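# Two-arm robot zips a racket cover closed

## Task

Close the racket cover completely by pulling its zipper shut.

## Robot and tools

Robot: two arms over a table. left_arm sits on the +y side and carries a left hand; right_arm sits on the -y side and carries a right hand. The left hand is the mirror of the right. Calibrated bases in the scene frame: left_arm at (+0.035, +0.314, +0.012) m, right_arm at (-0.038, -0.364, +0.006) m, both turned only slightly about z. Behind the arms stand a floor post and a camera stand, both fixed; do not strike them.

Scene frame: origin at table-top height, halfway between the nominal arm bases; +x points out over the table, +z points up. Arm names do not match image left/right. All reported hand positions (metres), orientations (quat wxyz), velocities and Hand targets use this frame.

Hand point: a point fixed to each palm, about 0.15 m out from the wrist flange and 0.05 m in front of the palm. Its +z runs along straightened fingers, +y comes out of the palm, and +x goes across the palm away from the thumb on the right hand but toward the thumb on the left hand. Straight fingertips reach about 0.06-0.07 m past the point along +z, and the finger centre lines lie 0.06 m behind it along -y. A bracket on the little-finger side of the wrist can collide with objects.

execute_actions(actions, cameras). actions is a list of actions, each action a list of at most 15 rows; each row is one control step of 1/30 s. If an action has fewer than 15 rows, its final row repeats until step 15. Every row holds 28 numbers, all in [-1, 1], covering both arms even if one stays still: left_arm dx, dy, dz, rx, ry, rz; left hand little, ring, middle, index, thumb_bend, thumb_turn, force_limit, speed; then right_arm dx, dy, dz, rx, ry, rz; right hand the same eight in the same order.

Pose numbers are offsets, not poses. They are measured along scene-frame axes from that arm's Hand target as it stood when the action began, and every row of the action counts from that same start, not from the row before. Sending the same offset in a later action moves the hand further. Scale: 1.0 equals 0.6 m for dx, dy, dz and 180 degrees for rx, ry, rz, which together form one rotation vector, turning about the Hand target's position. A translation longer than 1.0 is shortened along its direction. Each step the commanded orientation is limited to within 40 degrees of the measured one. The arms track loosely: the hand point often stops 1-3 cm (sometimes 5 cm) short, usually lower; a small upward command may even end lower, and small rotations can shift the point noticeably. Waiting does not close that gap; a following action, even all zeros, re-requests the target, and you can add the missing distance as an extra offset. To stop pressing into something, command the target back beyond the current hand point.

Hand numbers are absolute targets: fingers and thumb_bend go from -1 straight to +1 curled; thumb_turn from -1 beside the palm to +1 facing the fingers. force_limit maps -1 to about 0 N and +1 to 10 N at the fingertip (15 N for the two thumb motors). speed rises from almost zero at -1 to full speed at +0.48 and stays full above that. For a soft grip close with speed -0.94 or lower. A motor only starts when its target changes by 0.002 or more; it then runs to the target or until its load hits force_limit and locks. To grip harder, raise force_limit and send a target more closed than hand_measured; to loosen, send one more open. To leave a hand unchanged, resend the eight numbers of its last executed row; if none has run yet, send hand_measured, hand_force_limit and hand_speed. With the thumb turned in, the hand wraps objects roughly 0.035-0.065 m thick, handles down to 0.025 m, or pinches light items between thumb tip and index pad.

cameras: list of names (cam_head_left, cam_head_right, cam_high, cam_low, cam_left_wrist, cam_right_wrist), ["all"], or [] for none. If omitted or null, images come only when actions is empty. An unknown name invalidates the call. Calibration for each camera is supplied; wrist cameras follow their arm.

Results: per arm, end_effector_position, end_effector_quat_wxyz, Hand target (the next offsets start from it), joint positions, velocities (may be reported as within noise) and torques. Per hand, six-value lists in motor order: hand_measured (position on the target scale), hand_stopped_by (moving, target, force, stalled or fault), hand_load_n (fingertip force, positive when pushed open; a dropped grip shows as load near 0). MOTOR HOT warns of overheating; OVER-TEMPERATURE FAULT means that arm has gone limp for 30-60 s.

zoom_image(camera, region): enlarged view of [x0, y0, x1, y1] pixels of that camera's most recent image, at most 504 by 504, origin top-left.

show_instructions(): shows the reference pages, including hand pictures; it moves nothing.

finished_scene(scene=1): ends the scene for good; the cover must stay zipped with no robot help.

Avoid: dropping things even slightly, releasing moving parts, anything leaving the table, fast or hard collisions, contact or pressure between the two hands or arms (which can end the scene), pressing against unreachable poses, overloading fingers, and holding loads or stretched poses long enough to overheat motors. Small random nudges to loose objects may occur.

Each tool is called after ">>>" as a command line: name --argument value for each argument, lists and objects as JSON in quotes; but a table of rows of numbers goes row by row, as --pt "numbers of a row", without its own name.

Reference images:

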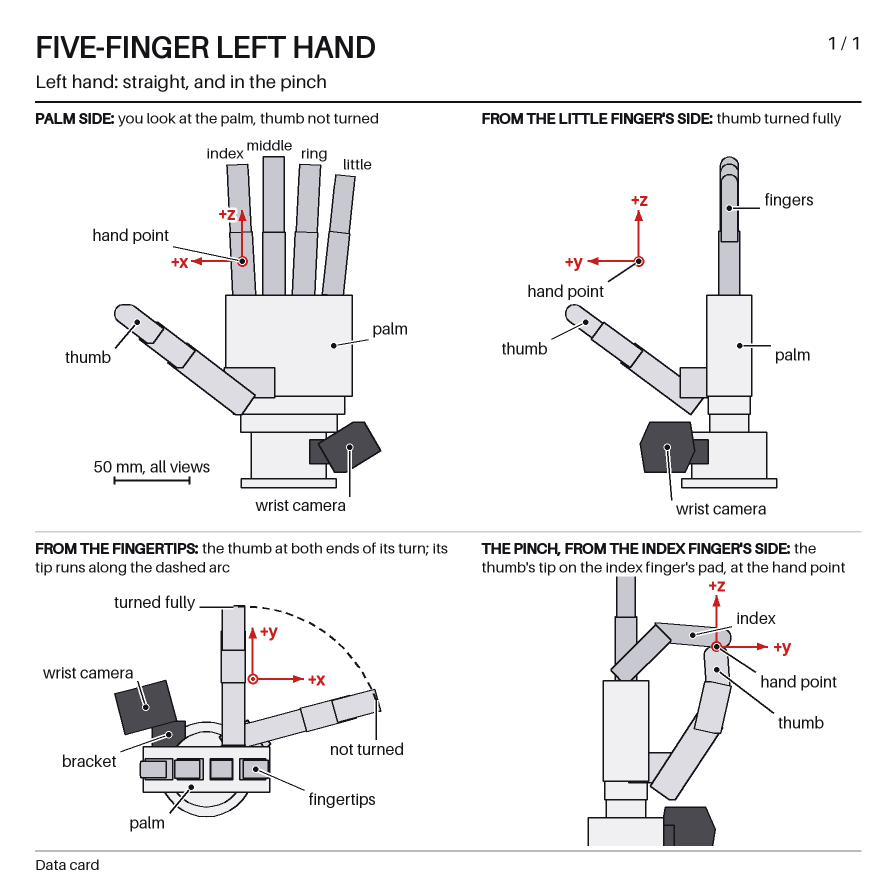

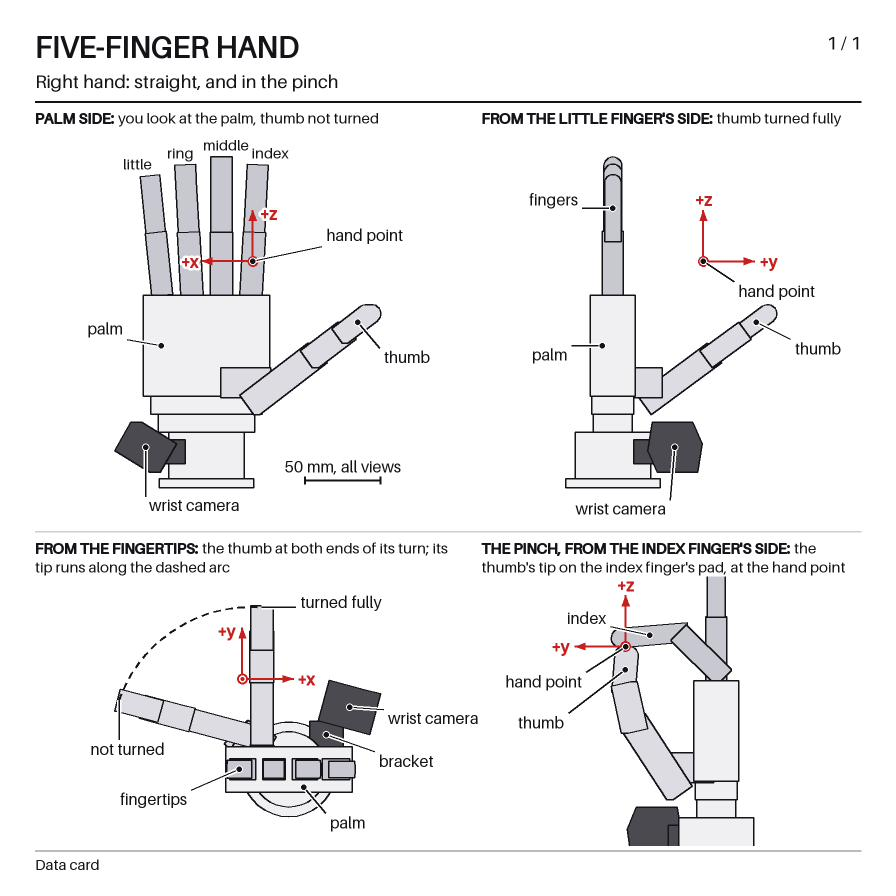

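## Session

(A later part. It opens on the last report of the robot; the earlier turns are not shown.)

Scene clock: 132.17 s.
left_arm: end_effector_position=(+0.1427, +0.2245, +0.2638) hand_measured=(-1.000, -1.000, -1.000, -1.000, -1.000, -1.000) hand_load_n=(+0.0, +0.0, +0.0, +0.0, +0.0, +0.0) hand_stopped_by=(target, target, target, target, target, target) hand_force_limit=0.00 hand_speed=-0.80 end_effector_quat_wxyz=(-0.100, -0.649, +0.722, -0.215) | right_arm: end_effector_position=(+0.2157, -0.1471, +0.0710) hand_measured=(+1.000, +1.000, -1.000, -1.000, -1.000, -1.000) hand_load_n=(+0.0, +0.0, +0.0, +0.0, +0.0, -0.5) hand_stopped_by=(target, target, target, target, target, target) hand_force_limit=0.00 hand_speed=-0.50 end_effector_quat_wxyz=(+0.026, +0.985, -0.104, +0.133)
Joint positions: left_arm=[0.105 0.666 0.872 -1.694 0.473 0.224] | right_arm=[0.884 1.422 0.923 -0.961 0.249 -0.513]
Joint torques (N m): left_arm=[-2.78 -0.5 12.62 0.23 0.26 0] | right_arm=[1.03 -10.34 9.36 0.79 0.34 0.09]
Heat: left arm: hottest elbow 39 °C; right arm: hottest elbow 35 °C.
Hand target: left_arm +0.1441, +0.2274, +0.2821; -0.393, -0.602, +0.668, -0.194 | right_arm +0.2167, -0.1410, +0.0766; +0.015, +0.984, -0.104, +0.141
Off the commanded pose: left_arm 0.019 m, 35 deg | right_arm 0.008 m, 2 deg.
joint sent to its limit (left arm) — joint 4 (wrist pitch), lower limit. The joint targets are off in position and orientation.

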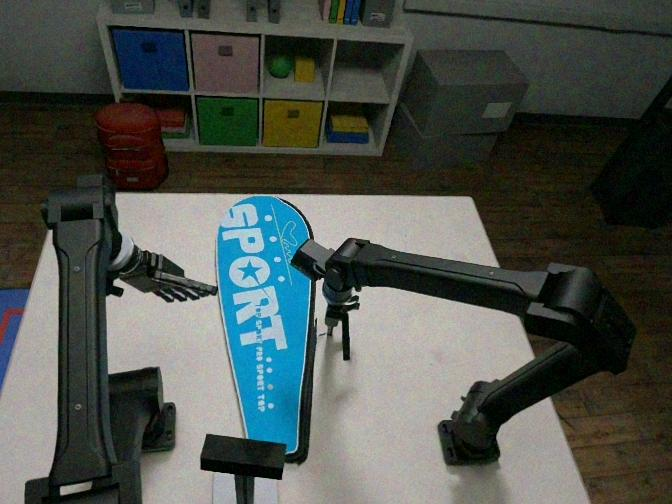

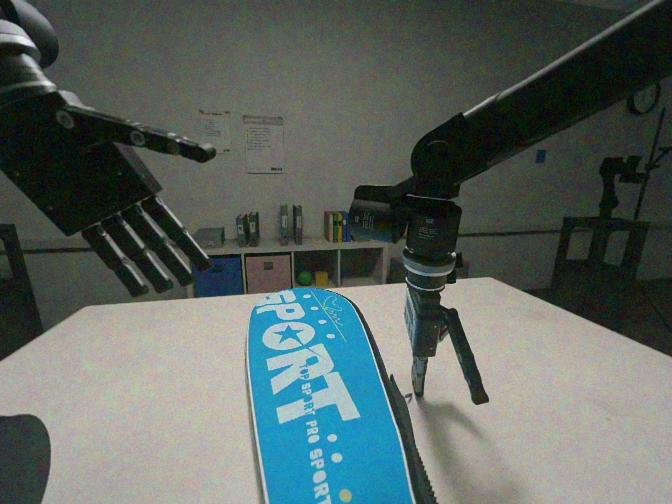

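>>> execute_actions --actions '[[[0,0,0,0,0,0,-1,-1,-1,-1,-1,-1,0,-0.8,-0.012,-0.012,0,0,0,0,1,1,-1,-1,-1,-1,0,-0.5]],[[0,0,0,0,0,0,-1,-1,-1,-1,-1,-1,0,-0.8,0,0,0,0,0,0,1,1,-1,-1,-1,-1,0,-0.5]]]' --cameras '["cam_head_left","cam_low"]'

>>> zoom_image --camera "cam_head_left" --region '[280, 290, 380, 370]'

>>> zoom_image --camera "cam_low" --region '[370, 350, 470, 450]'

Scene clock: 135.27 s.
left_arm: end_effector_position=(+0.1427, +0.2245, +0.2638) hand_measured=(-1.000, -1.000, -1.000, -1.000, -1.000, -1.000) hand_load_n=(+0.0, +0.0, +0.0, +0.0, +0.0, +0.0) hand_stopped_by=(target, target, target, target, target, target) hand_force_limit=0.00 hand_speed=-0.80 end_effector_quat_wxyz=(-0.100, -0.649, +0.722, -0.215) | right_arm: end_effector_position=(+0.2078, -0.1550, +0.0706) hand_measured=(+1.000, +1.000, -1.000, -1.000, -1.000, -1.000) hand_load_n=(+0.0, +0.0, +0.0, +0.0, +0.0, +0.0) hand_stopped_by=(target, target, target, target, target, target) hand_force_limit=0.00 hand_speed=-0.50 end_effector_quat_wxyz=(+0.027, +0.985, -0.104, +0.133)
Joint positions: left_arm=[0.105 0.666 0.872 -1.694 0.473 0.224] | right_arm=[0.886 1.395 0.894 -0.961 0.249 -0.511]
Joint torques (N m): left_arm=[-2.78 -0.5 12.62 0.23 0.26 0] | right_arm=[1.08 -9.76 9.61 0.76 0.36 0.09]
Heat: left arm: hottest elbow 39 °C; right arm: hottest elbow 35 °C.
Hand target: left_arm +0.1441, +0.2274, +0.2821; -0.393, -0.602, +0.668, -0.194 | right_arm +0.2094, -0.1481, +0.0765; +0.015, +0.984, -0.104, +0.141
Off the commanded pose: left_arm 0.019 m, 35 deg | right_arm 0.009 m, 2 deg.
joint sent to its limit (left arm) — joint 4 (wrist pitch), lower limit. The joint targets are off in position and orientation.

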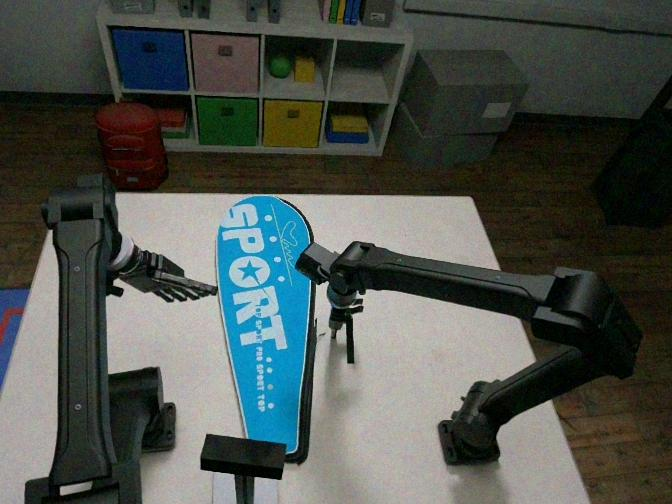

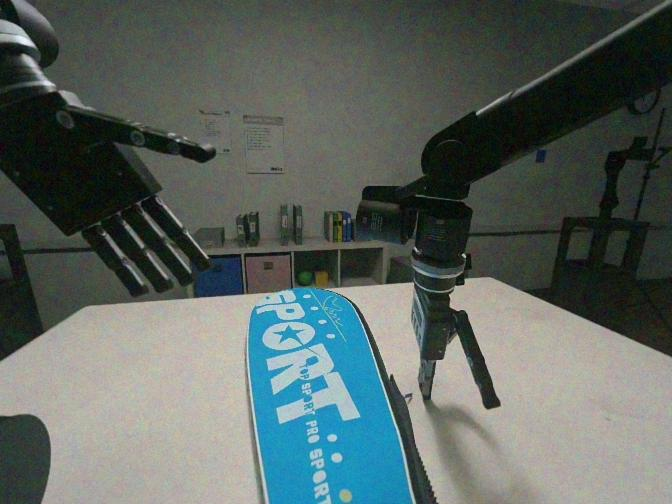

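Scaled by 5.040.

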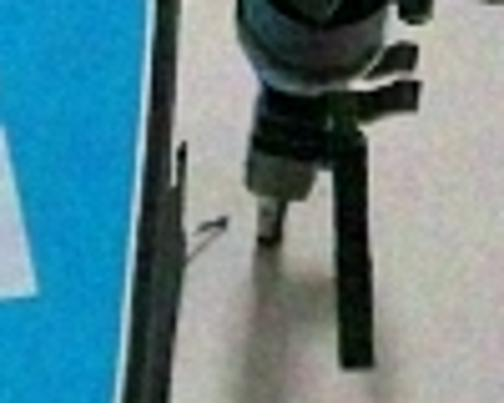

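Scaled by 5.040.

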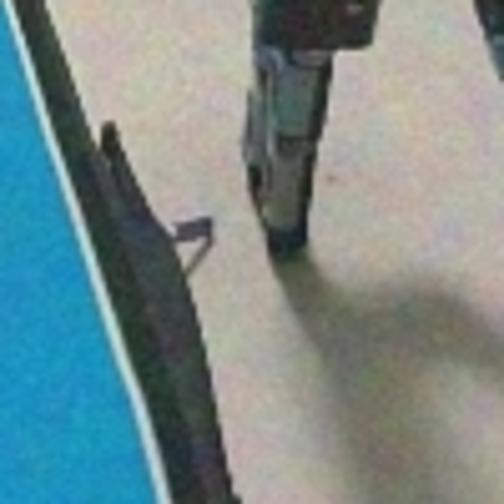

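>>> execute_actions --actions '[[[0,0,0,0,0,0,-1,-1,-1,-1,-1,-1,0,-0.8,0.0,0.035,-0.003,0,0,0,1,1,-1,-1,-1,-1,0,-0.5]],[[0,0,0,0,0,0,-1,-1,-1,-1,-1,-1,0,-0.8,0,0,0,0,0,0,1,1,-1,-1,-1,-1,0,-0.5]]]' --cameras '["cam_head_left","cam_low"]'

>>> zoom_image --camera "cam_head_left" --region '[280, 290, 380, 370]'

>>> zoom_image --camera "cam_low" --region '[370, 350, 470, 450]'

Scene clock: 138.20 s.
left_arm: end_effector_position=(+0.1427, +0.2245, +0.2638) hand_measured=(-1.000, -1.000, -1.000, -1.000, -1.000, -1.000) hand_load_n=(+0.0, +0.0, +0.0, +0.0, +0.0, +0.0) hand_stopped_by=(target, target, target, target, target, target) hand_force_limit=0.00 hand_speed=-0.80 end_effector_quat_wxyz=(-0.100, -0.649, +0.722, -0.215) | right_arm: end_effector_position=(+0.2014, -0.1415, +0.0682) hand_measured=(+1.000, +1.000, -1.000, -1.000, -1.000, -1.000) hand_load_n=(+0.0, +0.0, +0.0, -1.0, +0.0, +0.0) hand_stopped_by=(target, target, target, target, target, target) hand_force_limit=0.00 hand_speed=-0.50 end_effector_quat_wxyz=(+0.026, +0.985, -0.100, +0.135)
Joint positions: left_arm=[0.105 0.666 0.872 -1.694 0.473 0.224] | right_arm=[0.925 1.414 0.906 -0.961 0.256 -0.478]
Joint torques (N m): left_arm=[-2.78 -0.5 12.62 0.24 0.26 0] | right_arm=[0.79 -7.77 12.14 0.55 0.28 0.11]
Heat: left arm: hottest elbow 39 °C; right arm: hottest elbow 36 °C.
Hand target: left_arm +0.1441, +0.2274, +0.2821; -0.393, -0.602, +0.668, -0.194 | right_arm +0.2096, -0.1270, +0.0748; +0.015, +0.984, -0.104, +0.141
Off the commanded pose: left_arm 0.019 m, 35 deg | right_arm 0.018 m, 2 deg.
joint sent to its limit (left arm) — joint 4 (wrist pitch), lower limit. The joint targets are off in position and orientation.

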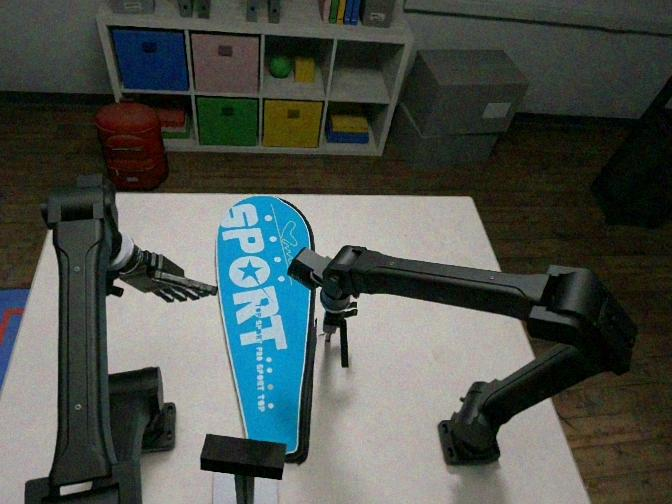

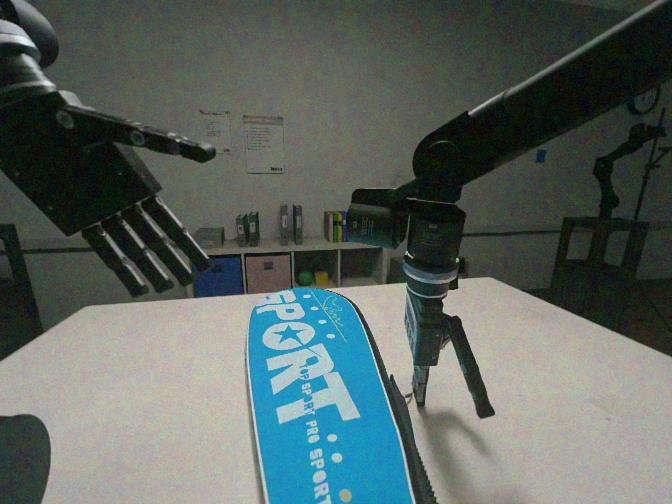

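Scaled by 5.040.

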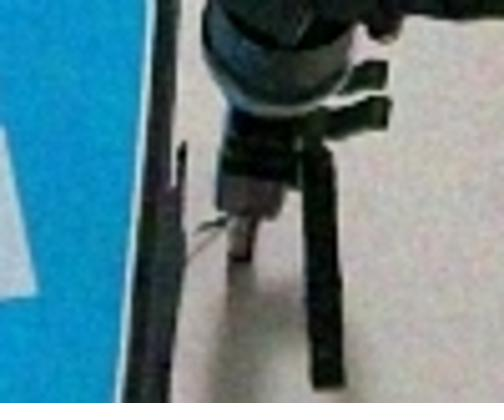

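Scaled by 5.040.

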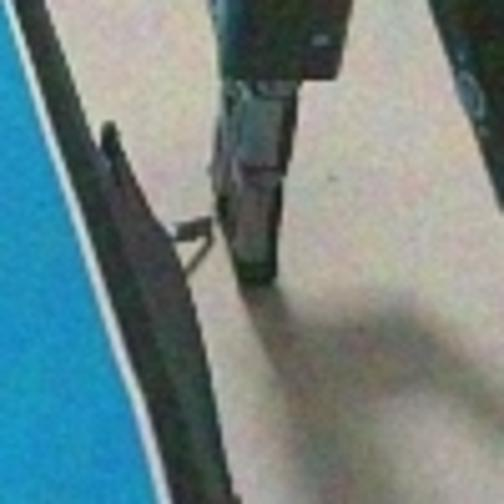

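>>> execute_actions --actions '[[[0,0,0,0,0,0,-1,-1,-1,-1,-1,-1,0,-0.8,0.01,-0.012,0,0,0,0,1,1,-1,-1,-1,-1,0,-0.5]],[[0,0,0,0,0,0,-1,-1,-1,-1,-1,-1,0,-0.8,0,0,0,0,0,0,1,1,-1,-1,-1,-1,0,-0.5]]]'

Scene clock: 140.80 s.
left_arm: end_effector_position=(+0.1427, +0.2245, +0.2638) hand_measured=(-1.000, -1.000, -1.000, -1.000, -1.000, -1.000) hand_load_n=(+0.0, +0.0, +0.0, +0.0, +0.0, +0.0) hand_stopped_by=(target, target, target, target, target, target) hand_force_limit=0.00 hand_speed=-0.80 end_effector_quat_wxyz=(-0.100, -0.649, +0.722, -0.215) | right_arm: end_effector_position=(+0.2026, -0.1429, +0.0682) hand_measured=(+1.000, +1.000, -1.000, -1.000, -1.000, -1.000) hand_load_n=(+0.0, +0.0, +0.0, +0.0, +0.0, +0.0) hand_stopped_by=(target, target, target, target, target, target) hand_force_limit=0.00 hand_speed=-0.50 end_effector_quat_wxyz=(+0.026, +0.986, -0.100, +0.133)
Joint positions: left_arm=[0.105 0.666 0.872 -1.694 0.473 0.224] | right_arm=[0.919 1.414 0.906 -0.961 0.252 -0.485]
Joint torques (N m): left_arm=[-2.78 -0.5 12.62 0.24 0.26 0] | right_arm=[-0.62 -8.29 11.6 0.81 0.32 -0.05]
Heat: left arm: hottest elbow 39 °C; right arm: hottest elbow 36 °C.
Hand target: left_arm +0.1441, +0.2274, +0.2821; -0.393, -0.602, +0.668, -0.194 | right_arm +0.2155, -0.1342, +0.0748; +0.015, +0.984, -0.104, +0.141
Off the commanded pose: left_arm 0.019 m, 35 deg | right_arm 0.017 m, 2 deg.
joint sent to its limit (left arm) — joint 4 (wrist pitch), lower limit. The joint targets are off in position and orientation.

>>> execute_actions --actions '[[[0,0,0,0,0,0,-1,-1,-1,-1,-1,-1,0,-0.8,0.01,0.0,0,0,0,0,1,1,-1,-1,-1,-1,0,-0.5]],[[0,0,0,0,0,0,-1,-1,-1,-1,-1,-1,0,-0.8,0,0,0,0,0,0,1,1,-1,-1,-1,-1,0,-0.5]]]'

Scene clock: 142.97 s.
left_arm: end_effector_position=(+0.1427, +0.2245, +0.2638) hand_measured=(-1.000, -1.000, -1.000, -1.000, -1.000, -1.000) hand_load_n=(+0.0, +0.0, +0.0, +0.0, +0.0, +0.0) hand_stopped_by=(target, target, target, target, target, target) hand_force_limit=0.00 hand_speed=-0.80 end_effector_quat_wxyz=(-0.100, -0.649, +0.722, -0.215) | right_arm: end_effector_position=(+0.2070, -0.1461, +0.0685) hand_measured=(+1.000, +1.000, -1.000, -1.000, -1.000, -1.000) hand_load_n=(+0.0, +0.0, +0.0, +0.0, +0.0, +0.0) hand_stopped_by=(target, target, target, target, target, target) hand_force_limit=0.00 hand_speed=-0.50 end_effector_quat_wxyz=(+0.027, +0.986, -0.101, +0.132)
Joint positions: left_arm=[0.105 0.666 0.872 -1.694 0.473 0.224] | right_arm=[0.904 1.416 0.909 -0.961 0.251 -0.497]
Joint torques (N m): left_arm=[-2.78 -0.5 12.62 0.24 0.26 0] | right_arm=[-0.38 -7.71 12.18 0.92 0.3 -0.06]
Heat: left arm: hottest elbow 39 °C; right arm: hottest elbow 36 °C.
Hand target: left_arm +0.1441, +0.2274, +0.2821; -0.393, -0.602, +0.668, -0.194 | right_arm +0.2215, -0.1343, +0.0748; +0.015, +0.984, -0.104, +0.141
Off the commanded pose: left_arm 0.019 m, 35 deg | right_arm 0.020 m, 2 deg.
joint sent to its limit (left arm) — joint 4 (wrist pitch), lower limit. The joint targets are off in position and orientation.

>>> execute_actions --actions '[[[0,0,0,0,0,0,-1,-1,-1,-1,-1,-1,0,-0.8,0.004,0.012,0,0,0,0,1,1,-1,-1,-1,-1,0,-0.5]],[[0,0,0,0,0,0,-1,-1,-1,-1,-1,-1,0,-0.8,0,0,0,0,0,0,1,1,-1,-1,-1,-1,0,-0.5]]]' --cameras '["cam_head_left","cam_low"]'

>>> zoom_image --camera "cam_head_left" --region '[280, 290, 380, 370]'

>>> zoom_image --camera "cam_low" --region '[370, 350, 470, 450]'

Scene clock: 146.07 s.
left_arm: end_effector_position=(+0.1427, +0.2245, +0.2638) hand_measured=(-1.000, -1.000, -1.000, -1.000, -1.000, -1.000) hand_load_n=(+0.0, +0.0, +0.0, +0.0, +0.0, +0.0) hand_stopped_by=(target, target, target, target, target, target) hand_force_limit=0.00 hand_speed=-0.80 end_effector_quat_wxyz=(-0.100, -0.649, +0.722, -0.215) | right_arm: end_effector_position=(+0.2117, -0.1404, +0.0684) hand_measured=(+1.000, +1.000, -1.000, -1.000, -1.000, -1.000) hand_load_n=(+0.0, +0.0, +0.0, -1.0, +0.0, +0.0) hand_stopped_by=(target, target, target, target, target, target) hand_force_limit=0.00 hand_speed=-0.50 end_effector_quat_wxyz=(+0.027, +0.986, -0.101, +0.133)
Joint positions: left_arm=[0.105 0.666 0.872 -1.694 0.473 0.224] | right_arm=[0.904 1.435 0.928 -0.961 0.251 -0.497]
Joint torques (N m): left_arm=[-2.78 -0.5 12.62 0.24 0.26 0] | right_arm=[0.15 -8.06 12.19 0.81 0.32 0.02]
Heat: left arm: hottest elbow 39 °C; right arm: hottest elbow 36 °C.
Hand target: left_arm +0.1441, +0.2274, +0.2821; -0.393, -0.602, +0.668, -0.194 | right_arm +0.2239, -0.1271, +0.0747; +0.015, +0.984, -0.104, +0.141
Off the commanded pose: left_arm 0.019 m, 35 deg | right_arm 0.019 m, 2 deg.
joint sent to its limit (left arm) — joint 4 (wrist pitch), lower limit. The joint targets are off in position and orientation.

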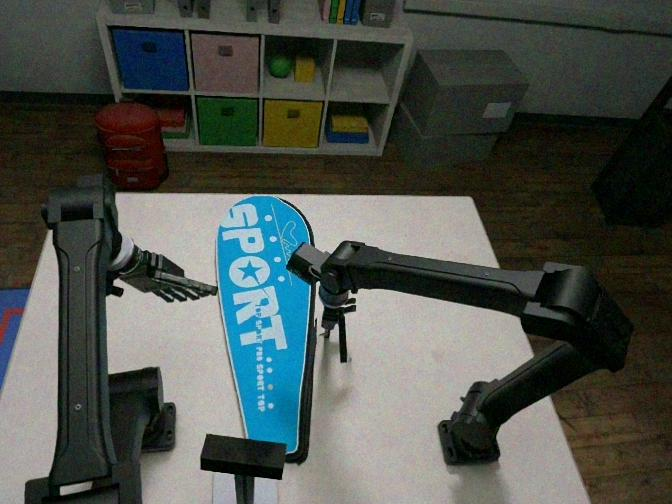

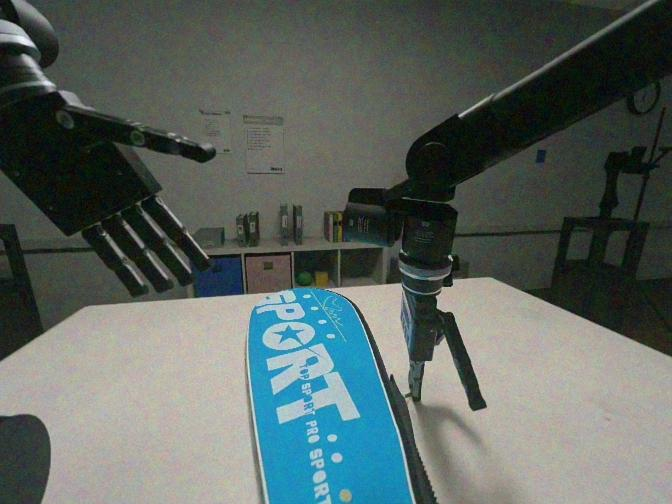

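Scaled by 5.040.

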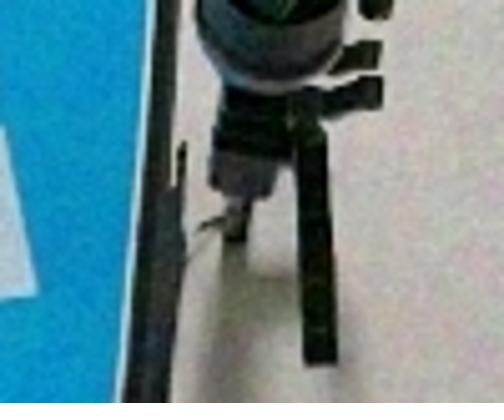

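Scaled by 5.040.

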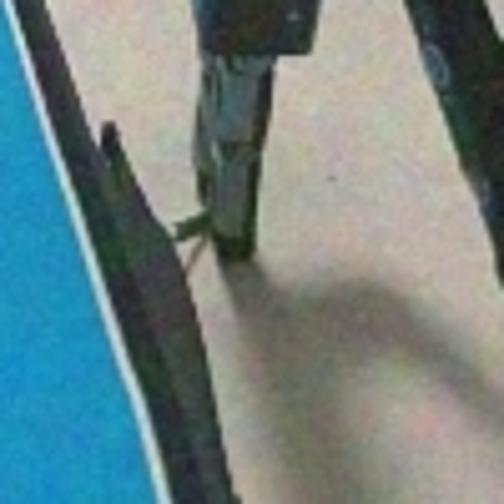

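>>> execute_actions --actions '[[[0,0,0,0,0,0,-1,-1,-1,-1,-1,-1,0,-0.8,-0.006,0.02,0,0,0,0,1,1,-1,-1,-1,-1,0,-0.5]],[[0,0,0,0,0,0,-1,-1,-1,-1,-1,-1,0,-0.8,0,0,0,0,0,0,1,1,-1,-1,-1,-1,0,-0.5]]]' --cameras '["cam_head_left","cam_low","cam_head_right","cam_right_wrist"]'

>>> zoom_image --camera "cam_head_left" --region '[280, 290, 380, 370]'

>>> zoom_image --camera "cam_low" --region '[370, 350, 470, 450]'

>>> zoom_image --camera "cam_right_wrist" --region '[140, 180, 300, 460]'

Scene clock: 149.80 s.
left_arm: end_effector_position=(+0.1427, +0.2245, +0.2638) hand_measured=(-1.000, -1.000, -1.000, -1.000, -1.000, -1.000) hand_load_n=(+0.0, +0.0, +0.0, +0.0, +0.0, +0.0) hand_stopped_by=(target, target, target, target, target, target) hand_force_limit=0.00 hand_speed=-0.80 end_effector_quat_wxyz=(-0.100, -0.649, +0.722, -0.215) | right_arm: end_effector_position=(+0.2133, -0.1302, +0.0684) hand_measured=(+1.000, +1.000, -1.000, -1.000, -1.000, -1.000) hand_load_n=(+0.0, +0.0, +0.0, -1.0, -0.5, +0.0) hand_stopped_by=(target, target, target, target, target, target) hand_force_limit=0.00 hand_speed=-0.50 end_effector_quat_wxyz=(+0.026, +0.985, -0.102, +0.135)
Joint positions: left_arm=[0.105 0.666 0.872 -1.694 0.473 0.224] | right_arm=[0.919 1.454 0.949 -0.961 0.255 -0.481]
Joint torques (N m): left_arm=[-2.73 -0.44 12.62 0.23 0.26 0] | right_arm=[1.08 -8.41 12.16 0.5 0.29 0.11]
Heat: left arm: hottest elbow 39 °C; right arm: hottest elbow 36 °C.
Hand target: left_arm +0.1441, +0.2274, +0.2821; -0.393, -0.602, +0.668, -0.194 | right_arm +0.2203, -0.1151, +0.0748; +0.015, +0.984, -0.104, +0.141
Off the commanded pose: left_arm 0.019 m, 35 deg | right_arm 0.018 m, 1 deg.
joint sent to its limit (left arm) — joint 4 (wrist pitch), lower limit. The joint targets are off in position and orientation.
cam_right_wrist: T_world_to_cam=[[0.10842, -0.99073, 0.0818, -0.15839], [-0.98633, -0.09693, 0.13327, 0.20902], [-0.1241, -0.09513, -0.9877, 0.1992]] pos_world=[0.24805, -0.11771, 0.18185]
Images, in order (width x height): cam_head_left 672x504, cam_head_right 672x504, cam_low 672x504, cam_right_wrist 672x504.

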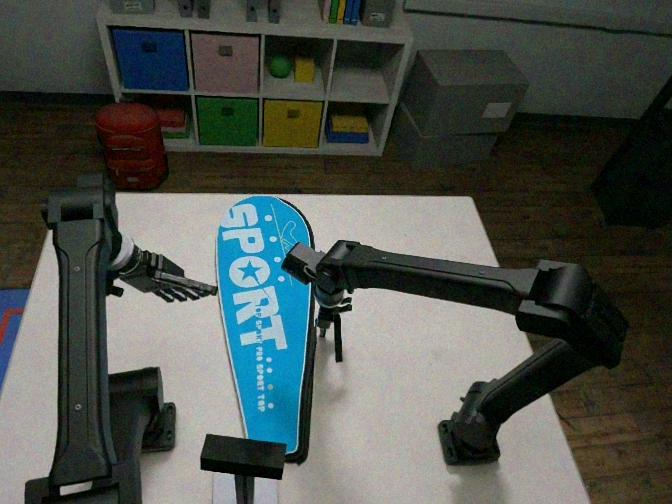

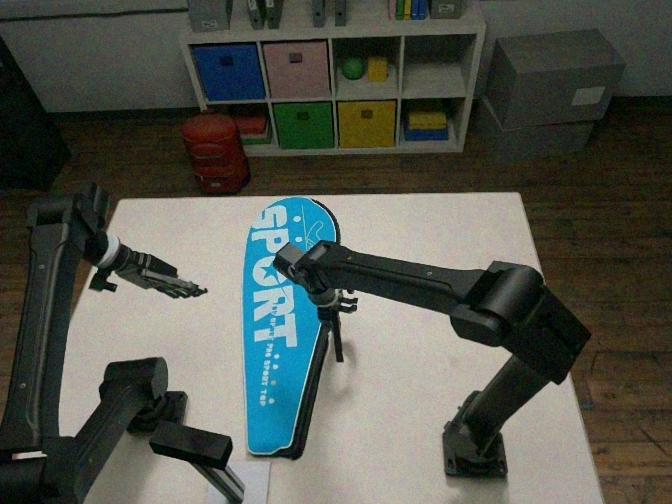

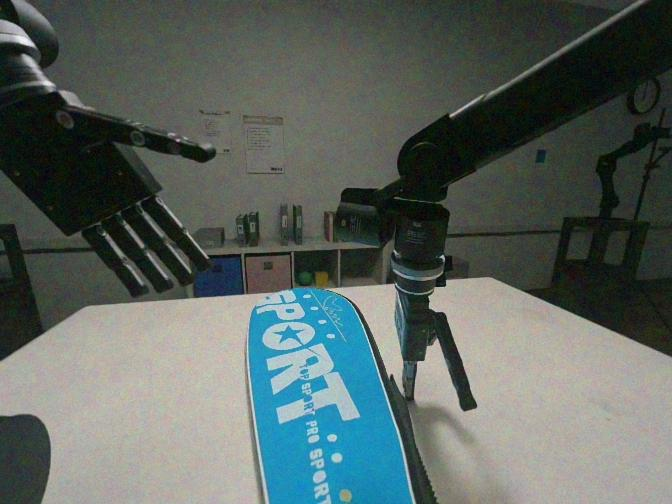

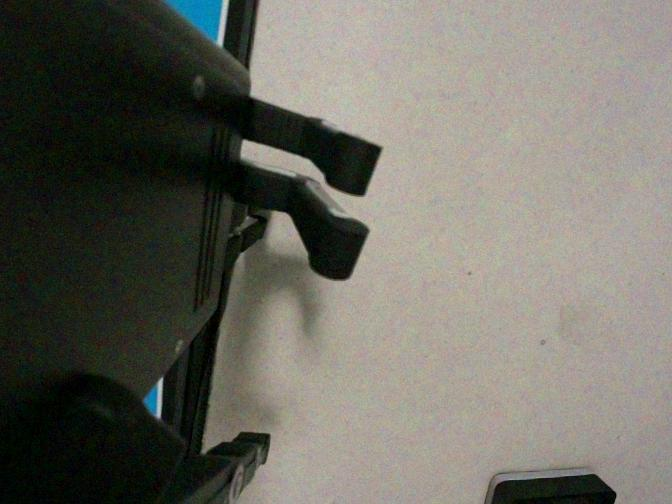

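Scaled by 5.040.

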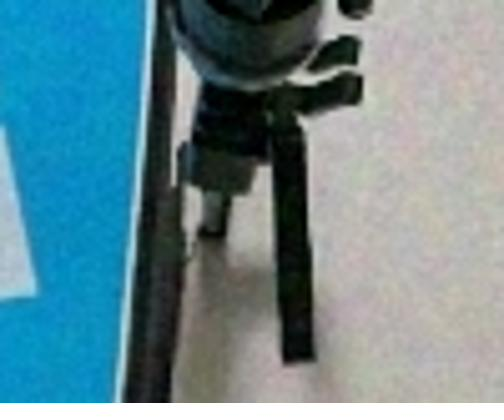

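Scaled by 5.040.

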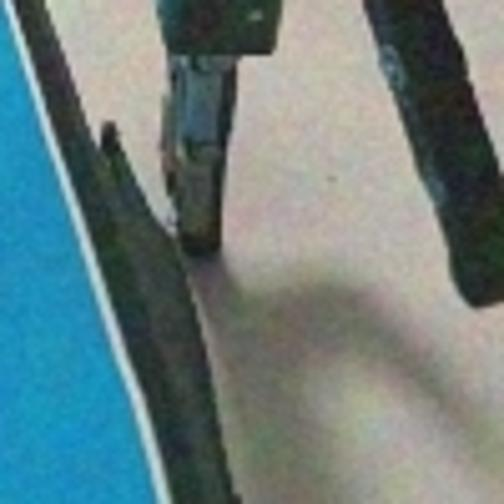

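Scaled by 1.800.

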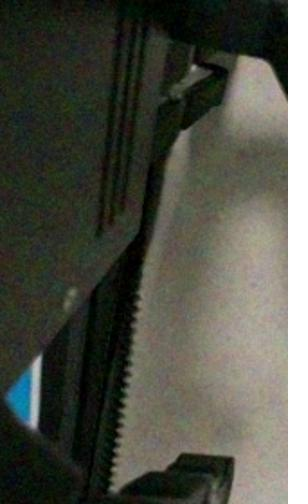

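>>> zoom_image --camera "cam_right_wrist" --region '[200, 180, 290, 270]'

Scaled by 5.600.

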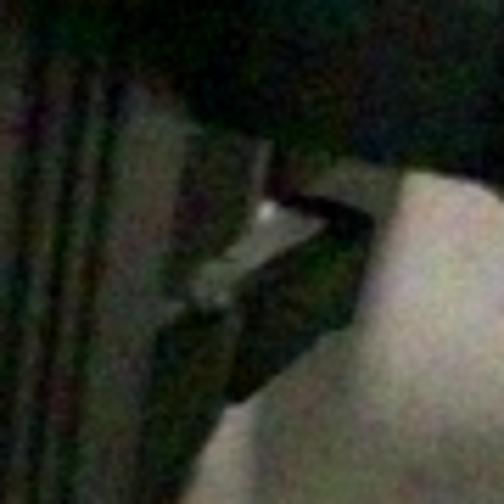

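>>> execute_actions --actions '[[[0,0,0,0,0,0,-1,-1,-1,-1,-1,-1,0,-0.8,-0.03,0.006,0,0,0,0,1,1,-1,-1,-1,-1,0,-0.5]],[[0,0,0,0,0,0,-1,-1,-1,-1,-1,-1,0,-0.8,-0.025,0.006,0,0,0,0,1,1,-1,-1,-1,-1,0,-0.5]]]' --cameras '["cam_head_left","cam_low","cam_head_right","cam_right_wrist"]'

>>> zoom_image --camera "cam_head_left" --region '[280, 290, 380, 370]'

>>> zoom_image --camera "cam_low" --region '[360, 350, 460, 450]'

>>> zoom_image --camera "cam_right_wrist" --region '[180, 160, 290, 270]'

Scene clock: 155.47 s.
left_arm: end_effector_position=(+0.1427, +0.2245, +0.2638) hand_measured=(-1.000, -1.000, -1.000, -1.000, -1.000, -1.000) hand_load_n=(+0.0, +0.0, +0.0, +0.0, -0.5, +0.0) hand_stopped_by=(target, target, target, target, target, target) hand_force_limit=0.00 hand_speed=-0.80 end_effector_quat_wxyz=(-0.100, -0.649, +0.722, -0.215) | right_arm: end_effector_position=(+0.1885, -0.1115, +0.0684) hand_measured=(+1.000, +1.000, -1.000, -1.000, -1.000, -1.000) hand_load_n=(+0.0, +0.0, -0.5, +0.0, +0.0, +0.0) hand_stopped_by=(target, target, target, target, target, target) hand_force_limit=0.00 hand_speed=-0.50 end_effector_quat_wxyz=(+0.023, +0.985, -0.103, +0.137)
Joint positions: left_arm=[0.105 0.666 0.872 -1.694 0.473 0.224] | right_arm=[0.999 1.453 0.949 -0.975 0.264 -0.398]
Joint torques (N m): left_arm=[-2.78 -0.5 12.62 0.24 0.26 0] | right_arm=[0.91 -10.93 9.31 0.29 0.32 0.12]
Heat: left arm: hottest elbow 39 °C; right arm: hottest elbow 36 °C.
Hand target: left_arm +0.1441, +0.2274, +0.2821; -0.393, -0.602, +0.668, -0.194 | right_arm +0.1873, -0.1080, +0.0748; +0.015, +0.984, -0.104, +0.141
Off the commanded pose: left_arm 0.019 m, 35 deg | right_arm 0.007 m, 1 deg.
joint sent to its limit (left arm) — joint 4 (wrist pitch), lower limit. The joint targets are off in position and orientation.
cam_right_wrist: T_world_to_cam=[[0.10827, -0.99115, 0.07686, -0.13695], [-0.98704, -0.09797, 0.12706, 0.18683], [-0.1184, -0.08962, -0.98891, 0.19755]] pos_world=[0.22263, -0.09973, 0.18215]
Images, in order (width x height): cam_head_left 672x504, cam_head_right 672x504, cam_low 672x504, cam_right_wrist 672x504.

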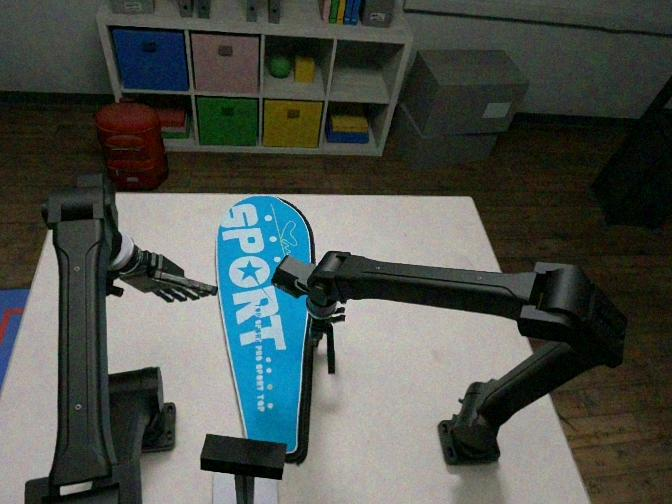

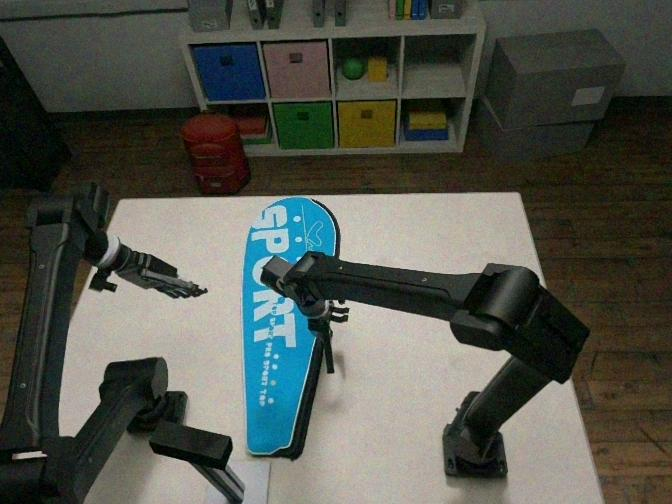

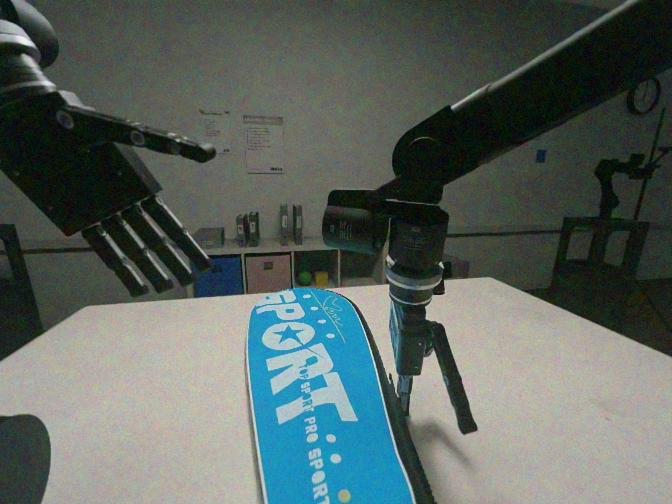

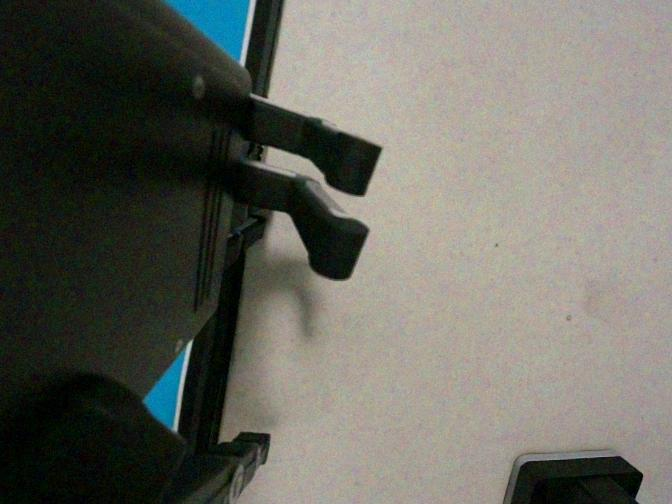

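Scaled by 5.040.

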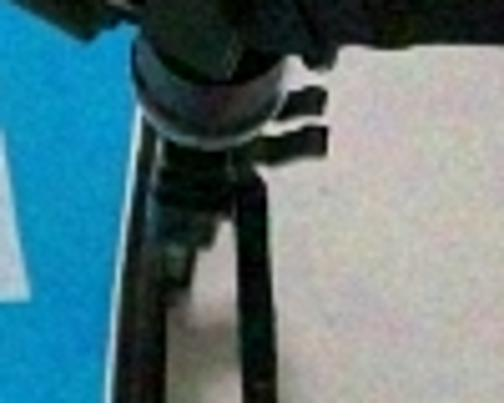

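Scaled by 5.040.

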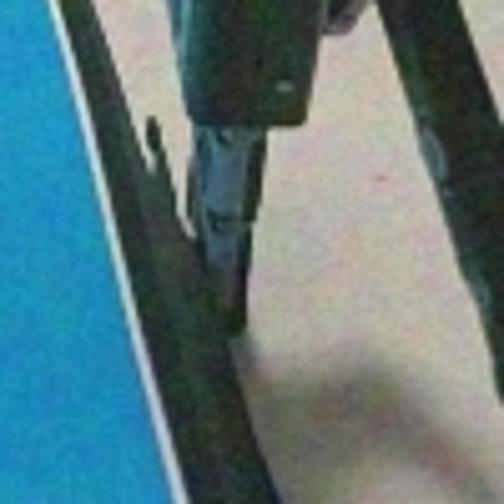

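Scaled by 4.582.

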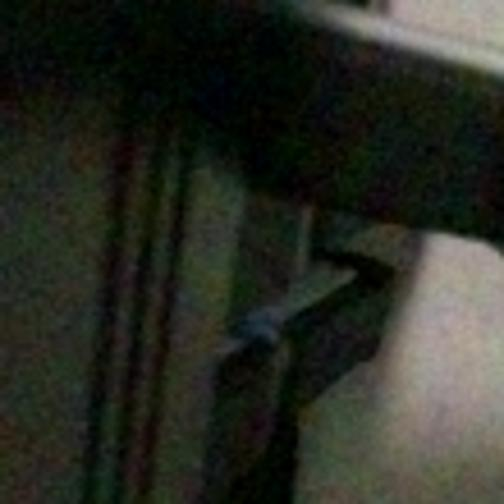

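>>> execute_actions --actions '[[[0,0,0,0,0,0,-1,-1,-1,-1,-1,-1,0,-0.8,0.0,-0.05,0,0,0,0,1,1,-1,-1,-1,-1,0,-0.5]],[[0,0,0,0,0,0,-1,-1,-1,-1,-1,-1,0,-0.8,0,-0.05,0.03,0,0,0,1,1,-1,-1,-1,-1,0,-0.5]]]' --cameras '["cam_head_left","cam_low","cam_head_right","cam_right_wrist"]'

>>> zoom_image --camera "cam_head_left" --region '[280, 300, 380, 380]'

>>> zoom_image --camera "cam_low" --region '[360, 350, 500, 504]'

>>> zoom_image --camera "cam_head_right" --region '[280, 300, 380, 380]'

Scene clock: 161.37 s.
left_arm: end_effector_position=(+0.1427, +0.2245, +0.2638) hand_measured=(-1.000, -1.000, -1.000, -1.000, -1.000, -1.000) hand_load_n=(+0.0, +0.0, +0.0, +0.0, +0.0, +0.0) hand_stopped_by=(target, target, target, target, target, target) hand_force_limit=0.00 hand_speed=-0.80 end_effector_quat_wxyz=(-0.100, -0.649, +0.722, -0.215) | right_arm: end_effector_position=(+0.1848, -0.1691, +0.0890) hand_measured=(+1.000, +1.000, -1.000, -1.000, -1.000, -1.000) hand_load_n=(+0.0, +0.0, +0.0, +0.0, +0.0, +0.0) hand_stopped_by=(target, target, target, target, target, target) hand_force_limit=0.00 hand_speed=-0.50 end_effector_quat_wxyz=(+0.016, +0.984, -0.106, +0.141)
Joint positions: left_arm=[0.105 0.666 0.872 -1.694 0.473 0.224] | right_arm=[0.912 1.282 0.845 -1.004 0.255 -0.483]
Joint torques (N m): left_arm=[-2.78 -0.44 12.62 0.24 0.26 0] | right_arm=[0.09 -7 10.28 0.24 0.21 -0.06]
Heat: left arm: hottest elbow 40 °C; right arm: hottest elbow 36 °C.
Hand target: left_arm +0.1441, +0.2274, +0.2821; -0.393, -0.602, +0.668, -0.194 | right_arm +0.1873, -0.1678, +0.0928; +0.015, +0.984, -0.104, +0.141
Off the commanded pose: left_arm 0.019 m, 35 deg | right_arm 0.005 m, 0 deg.
joint sent to its limit (left arm) — joint 4 (wrist pitch), lower limit. The joint targets are off in position and orientation.
cam_right_wrist: T_world_to_cam=[[0.10263, -0.9926, 0.06487, -0.19334], [-0.98871, -0.09463, 0.1162, 0.17669], [-0.1092, -0.07606, -0.99111, 0.21303]] pos_world=[0.21779, -0.15898, 0.20315]
Images, in order (width x height): cam_head_left 672x504, cam_head_right 672x504, cam_low 672x504, cam_right_wrist 672x504.

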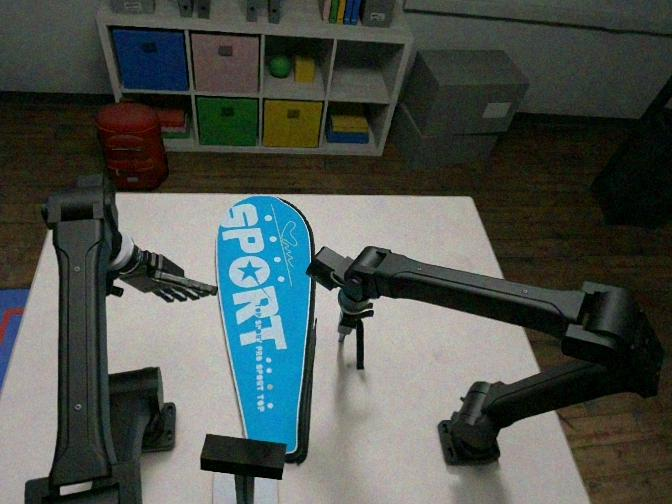

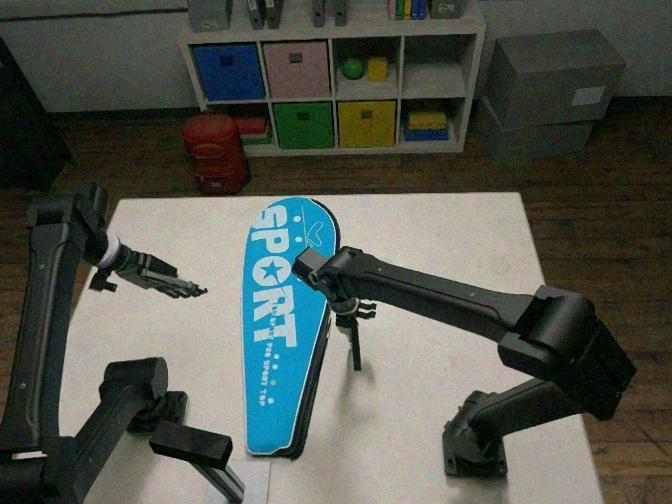

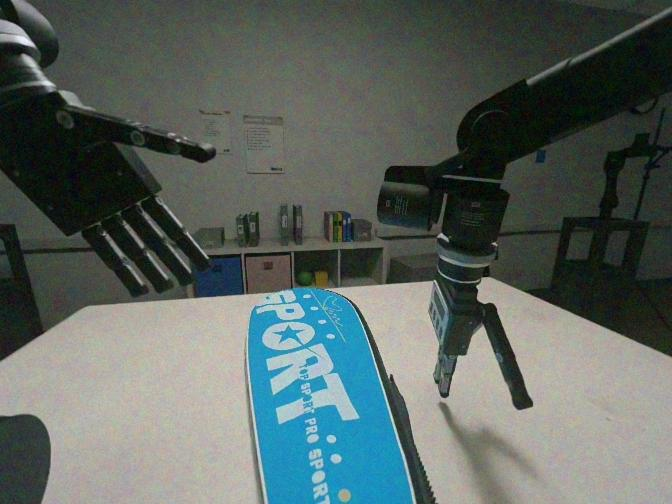

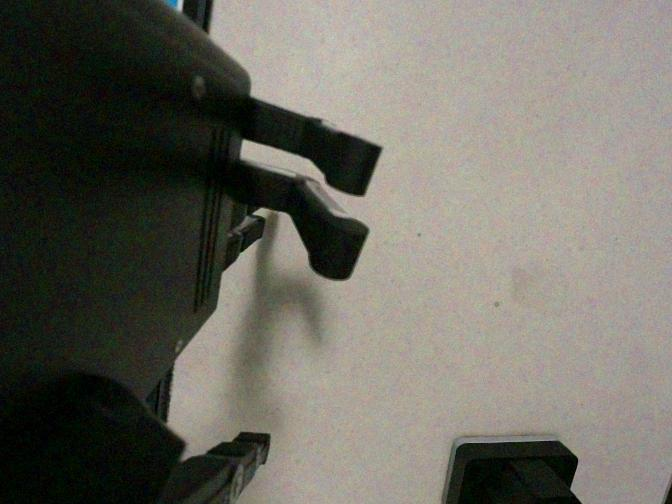

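Scaled by 5.040.

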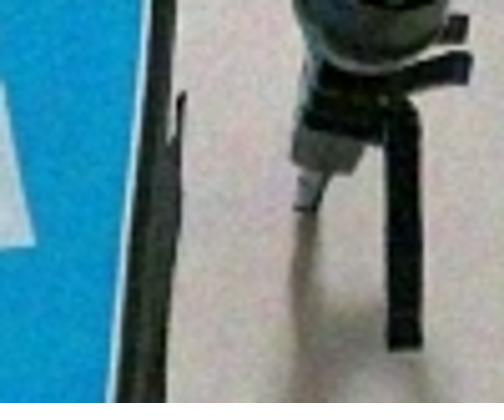

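Scaled by 3.273.

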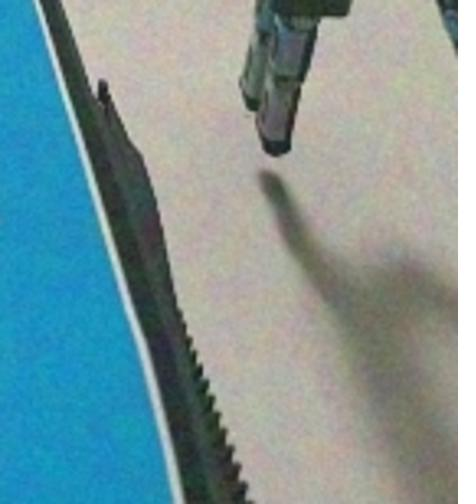

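Scaled by 5.040.

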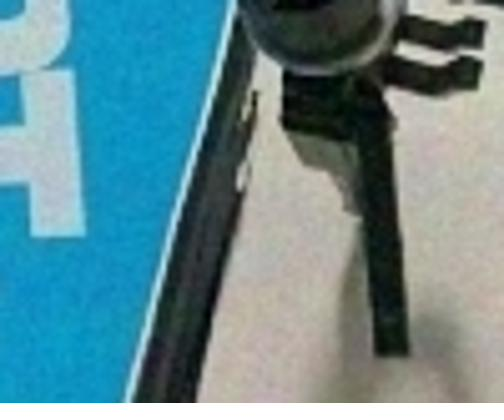

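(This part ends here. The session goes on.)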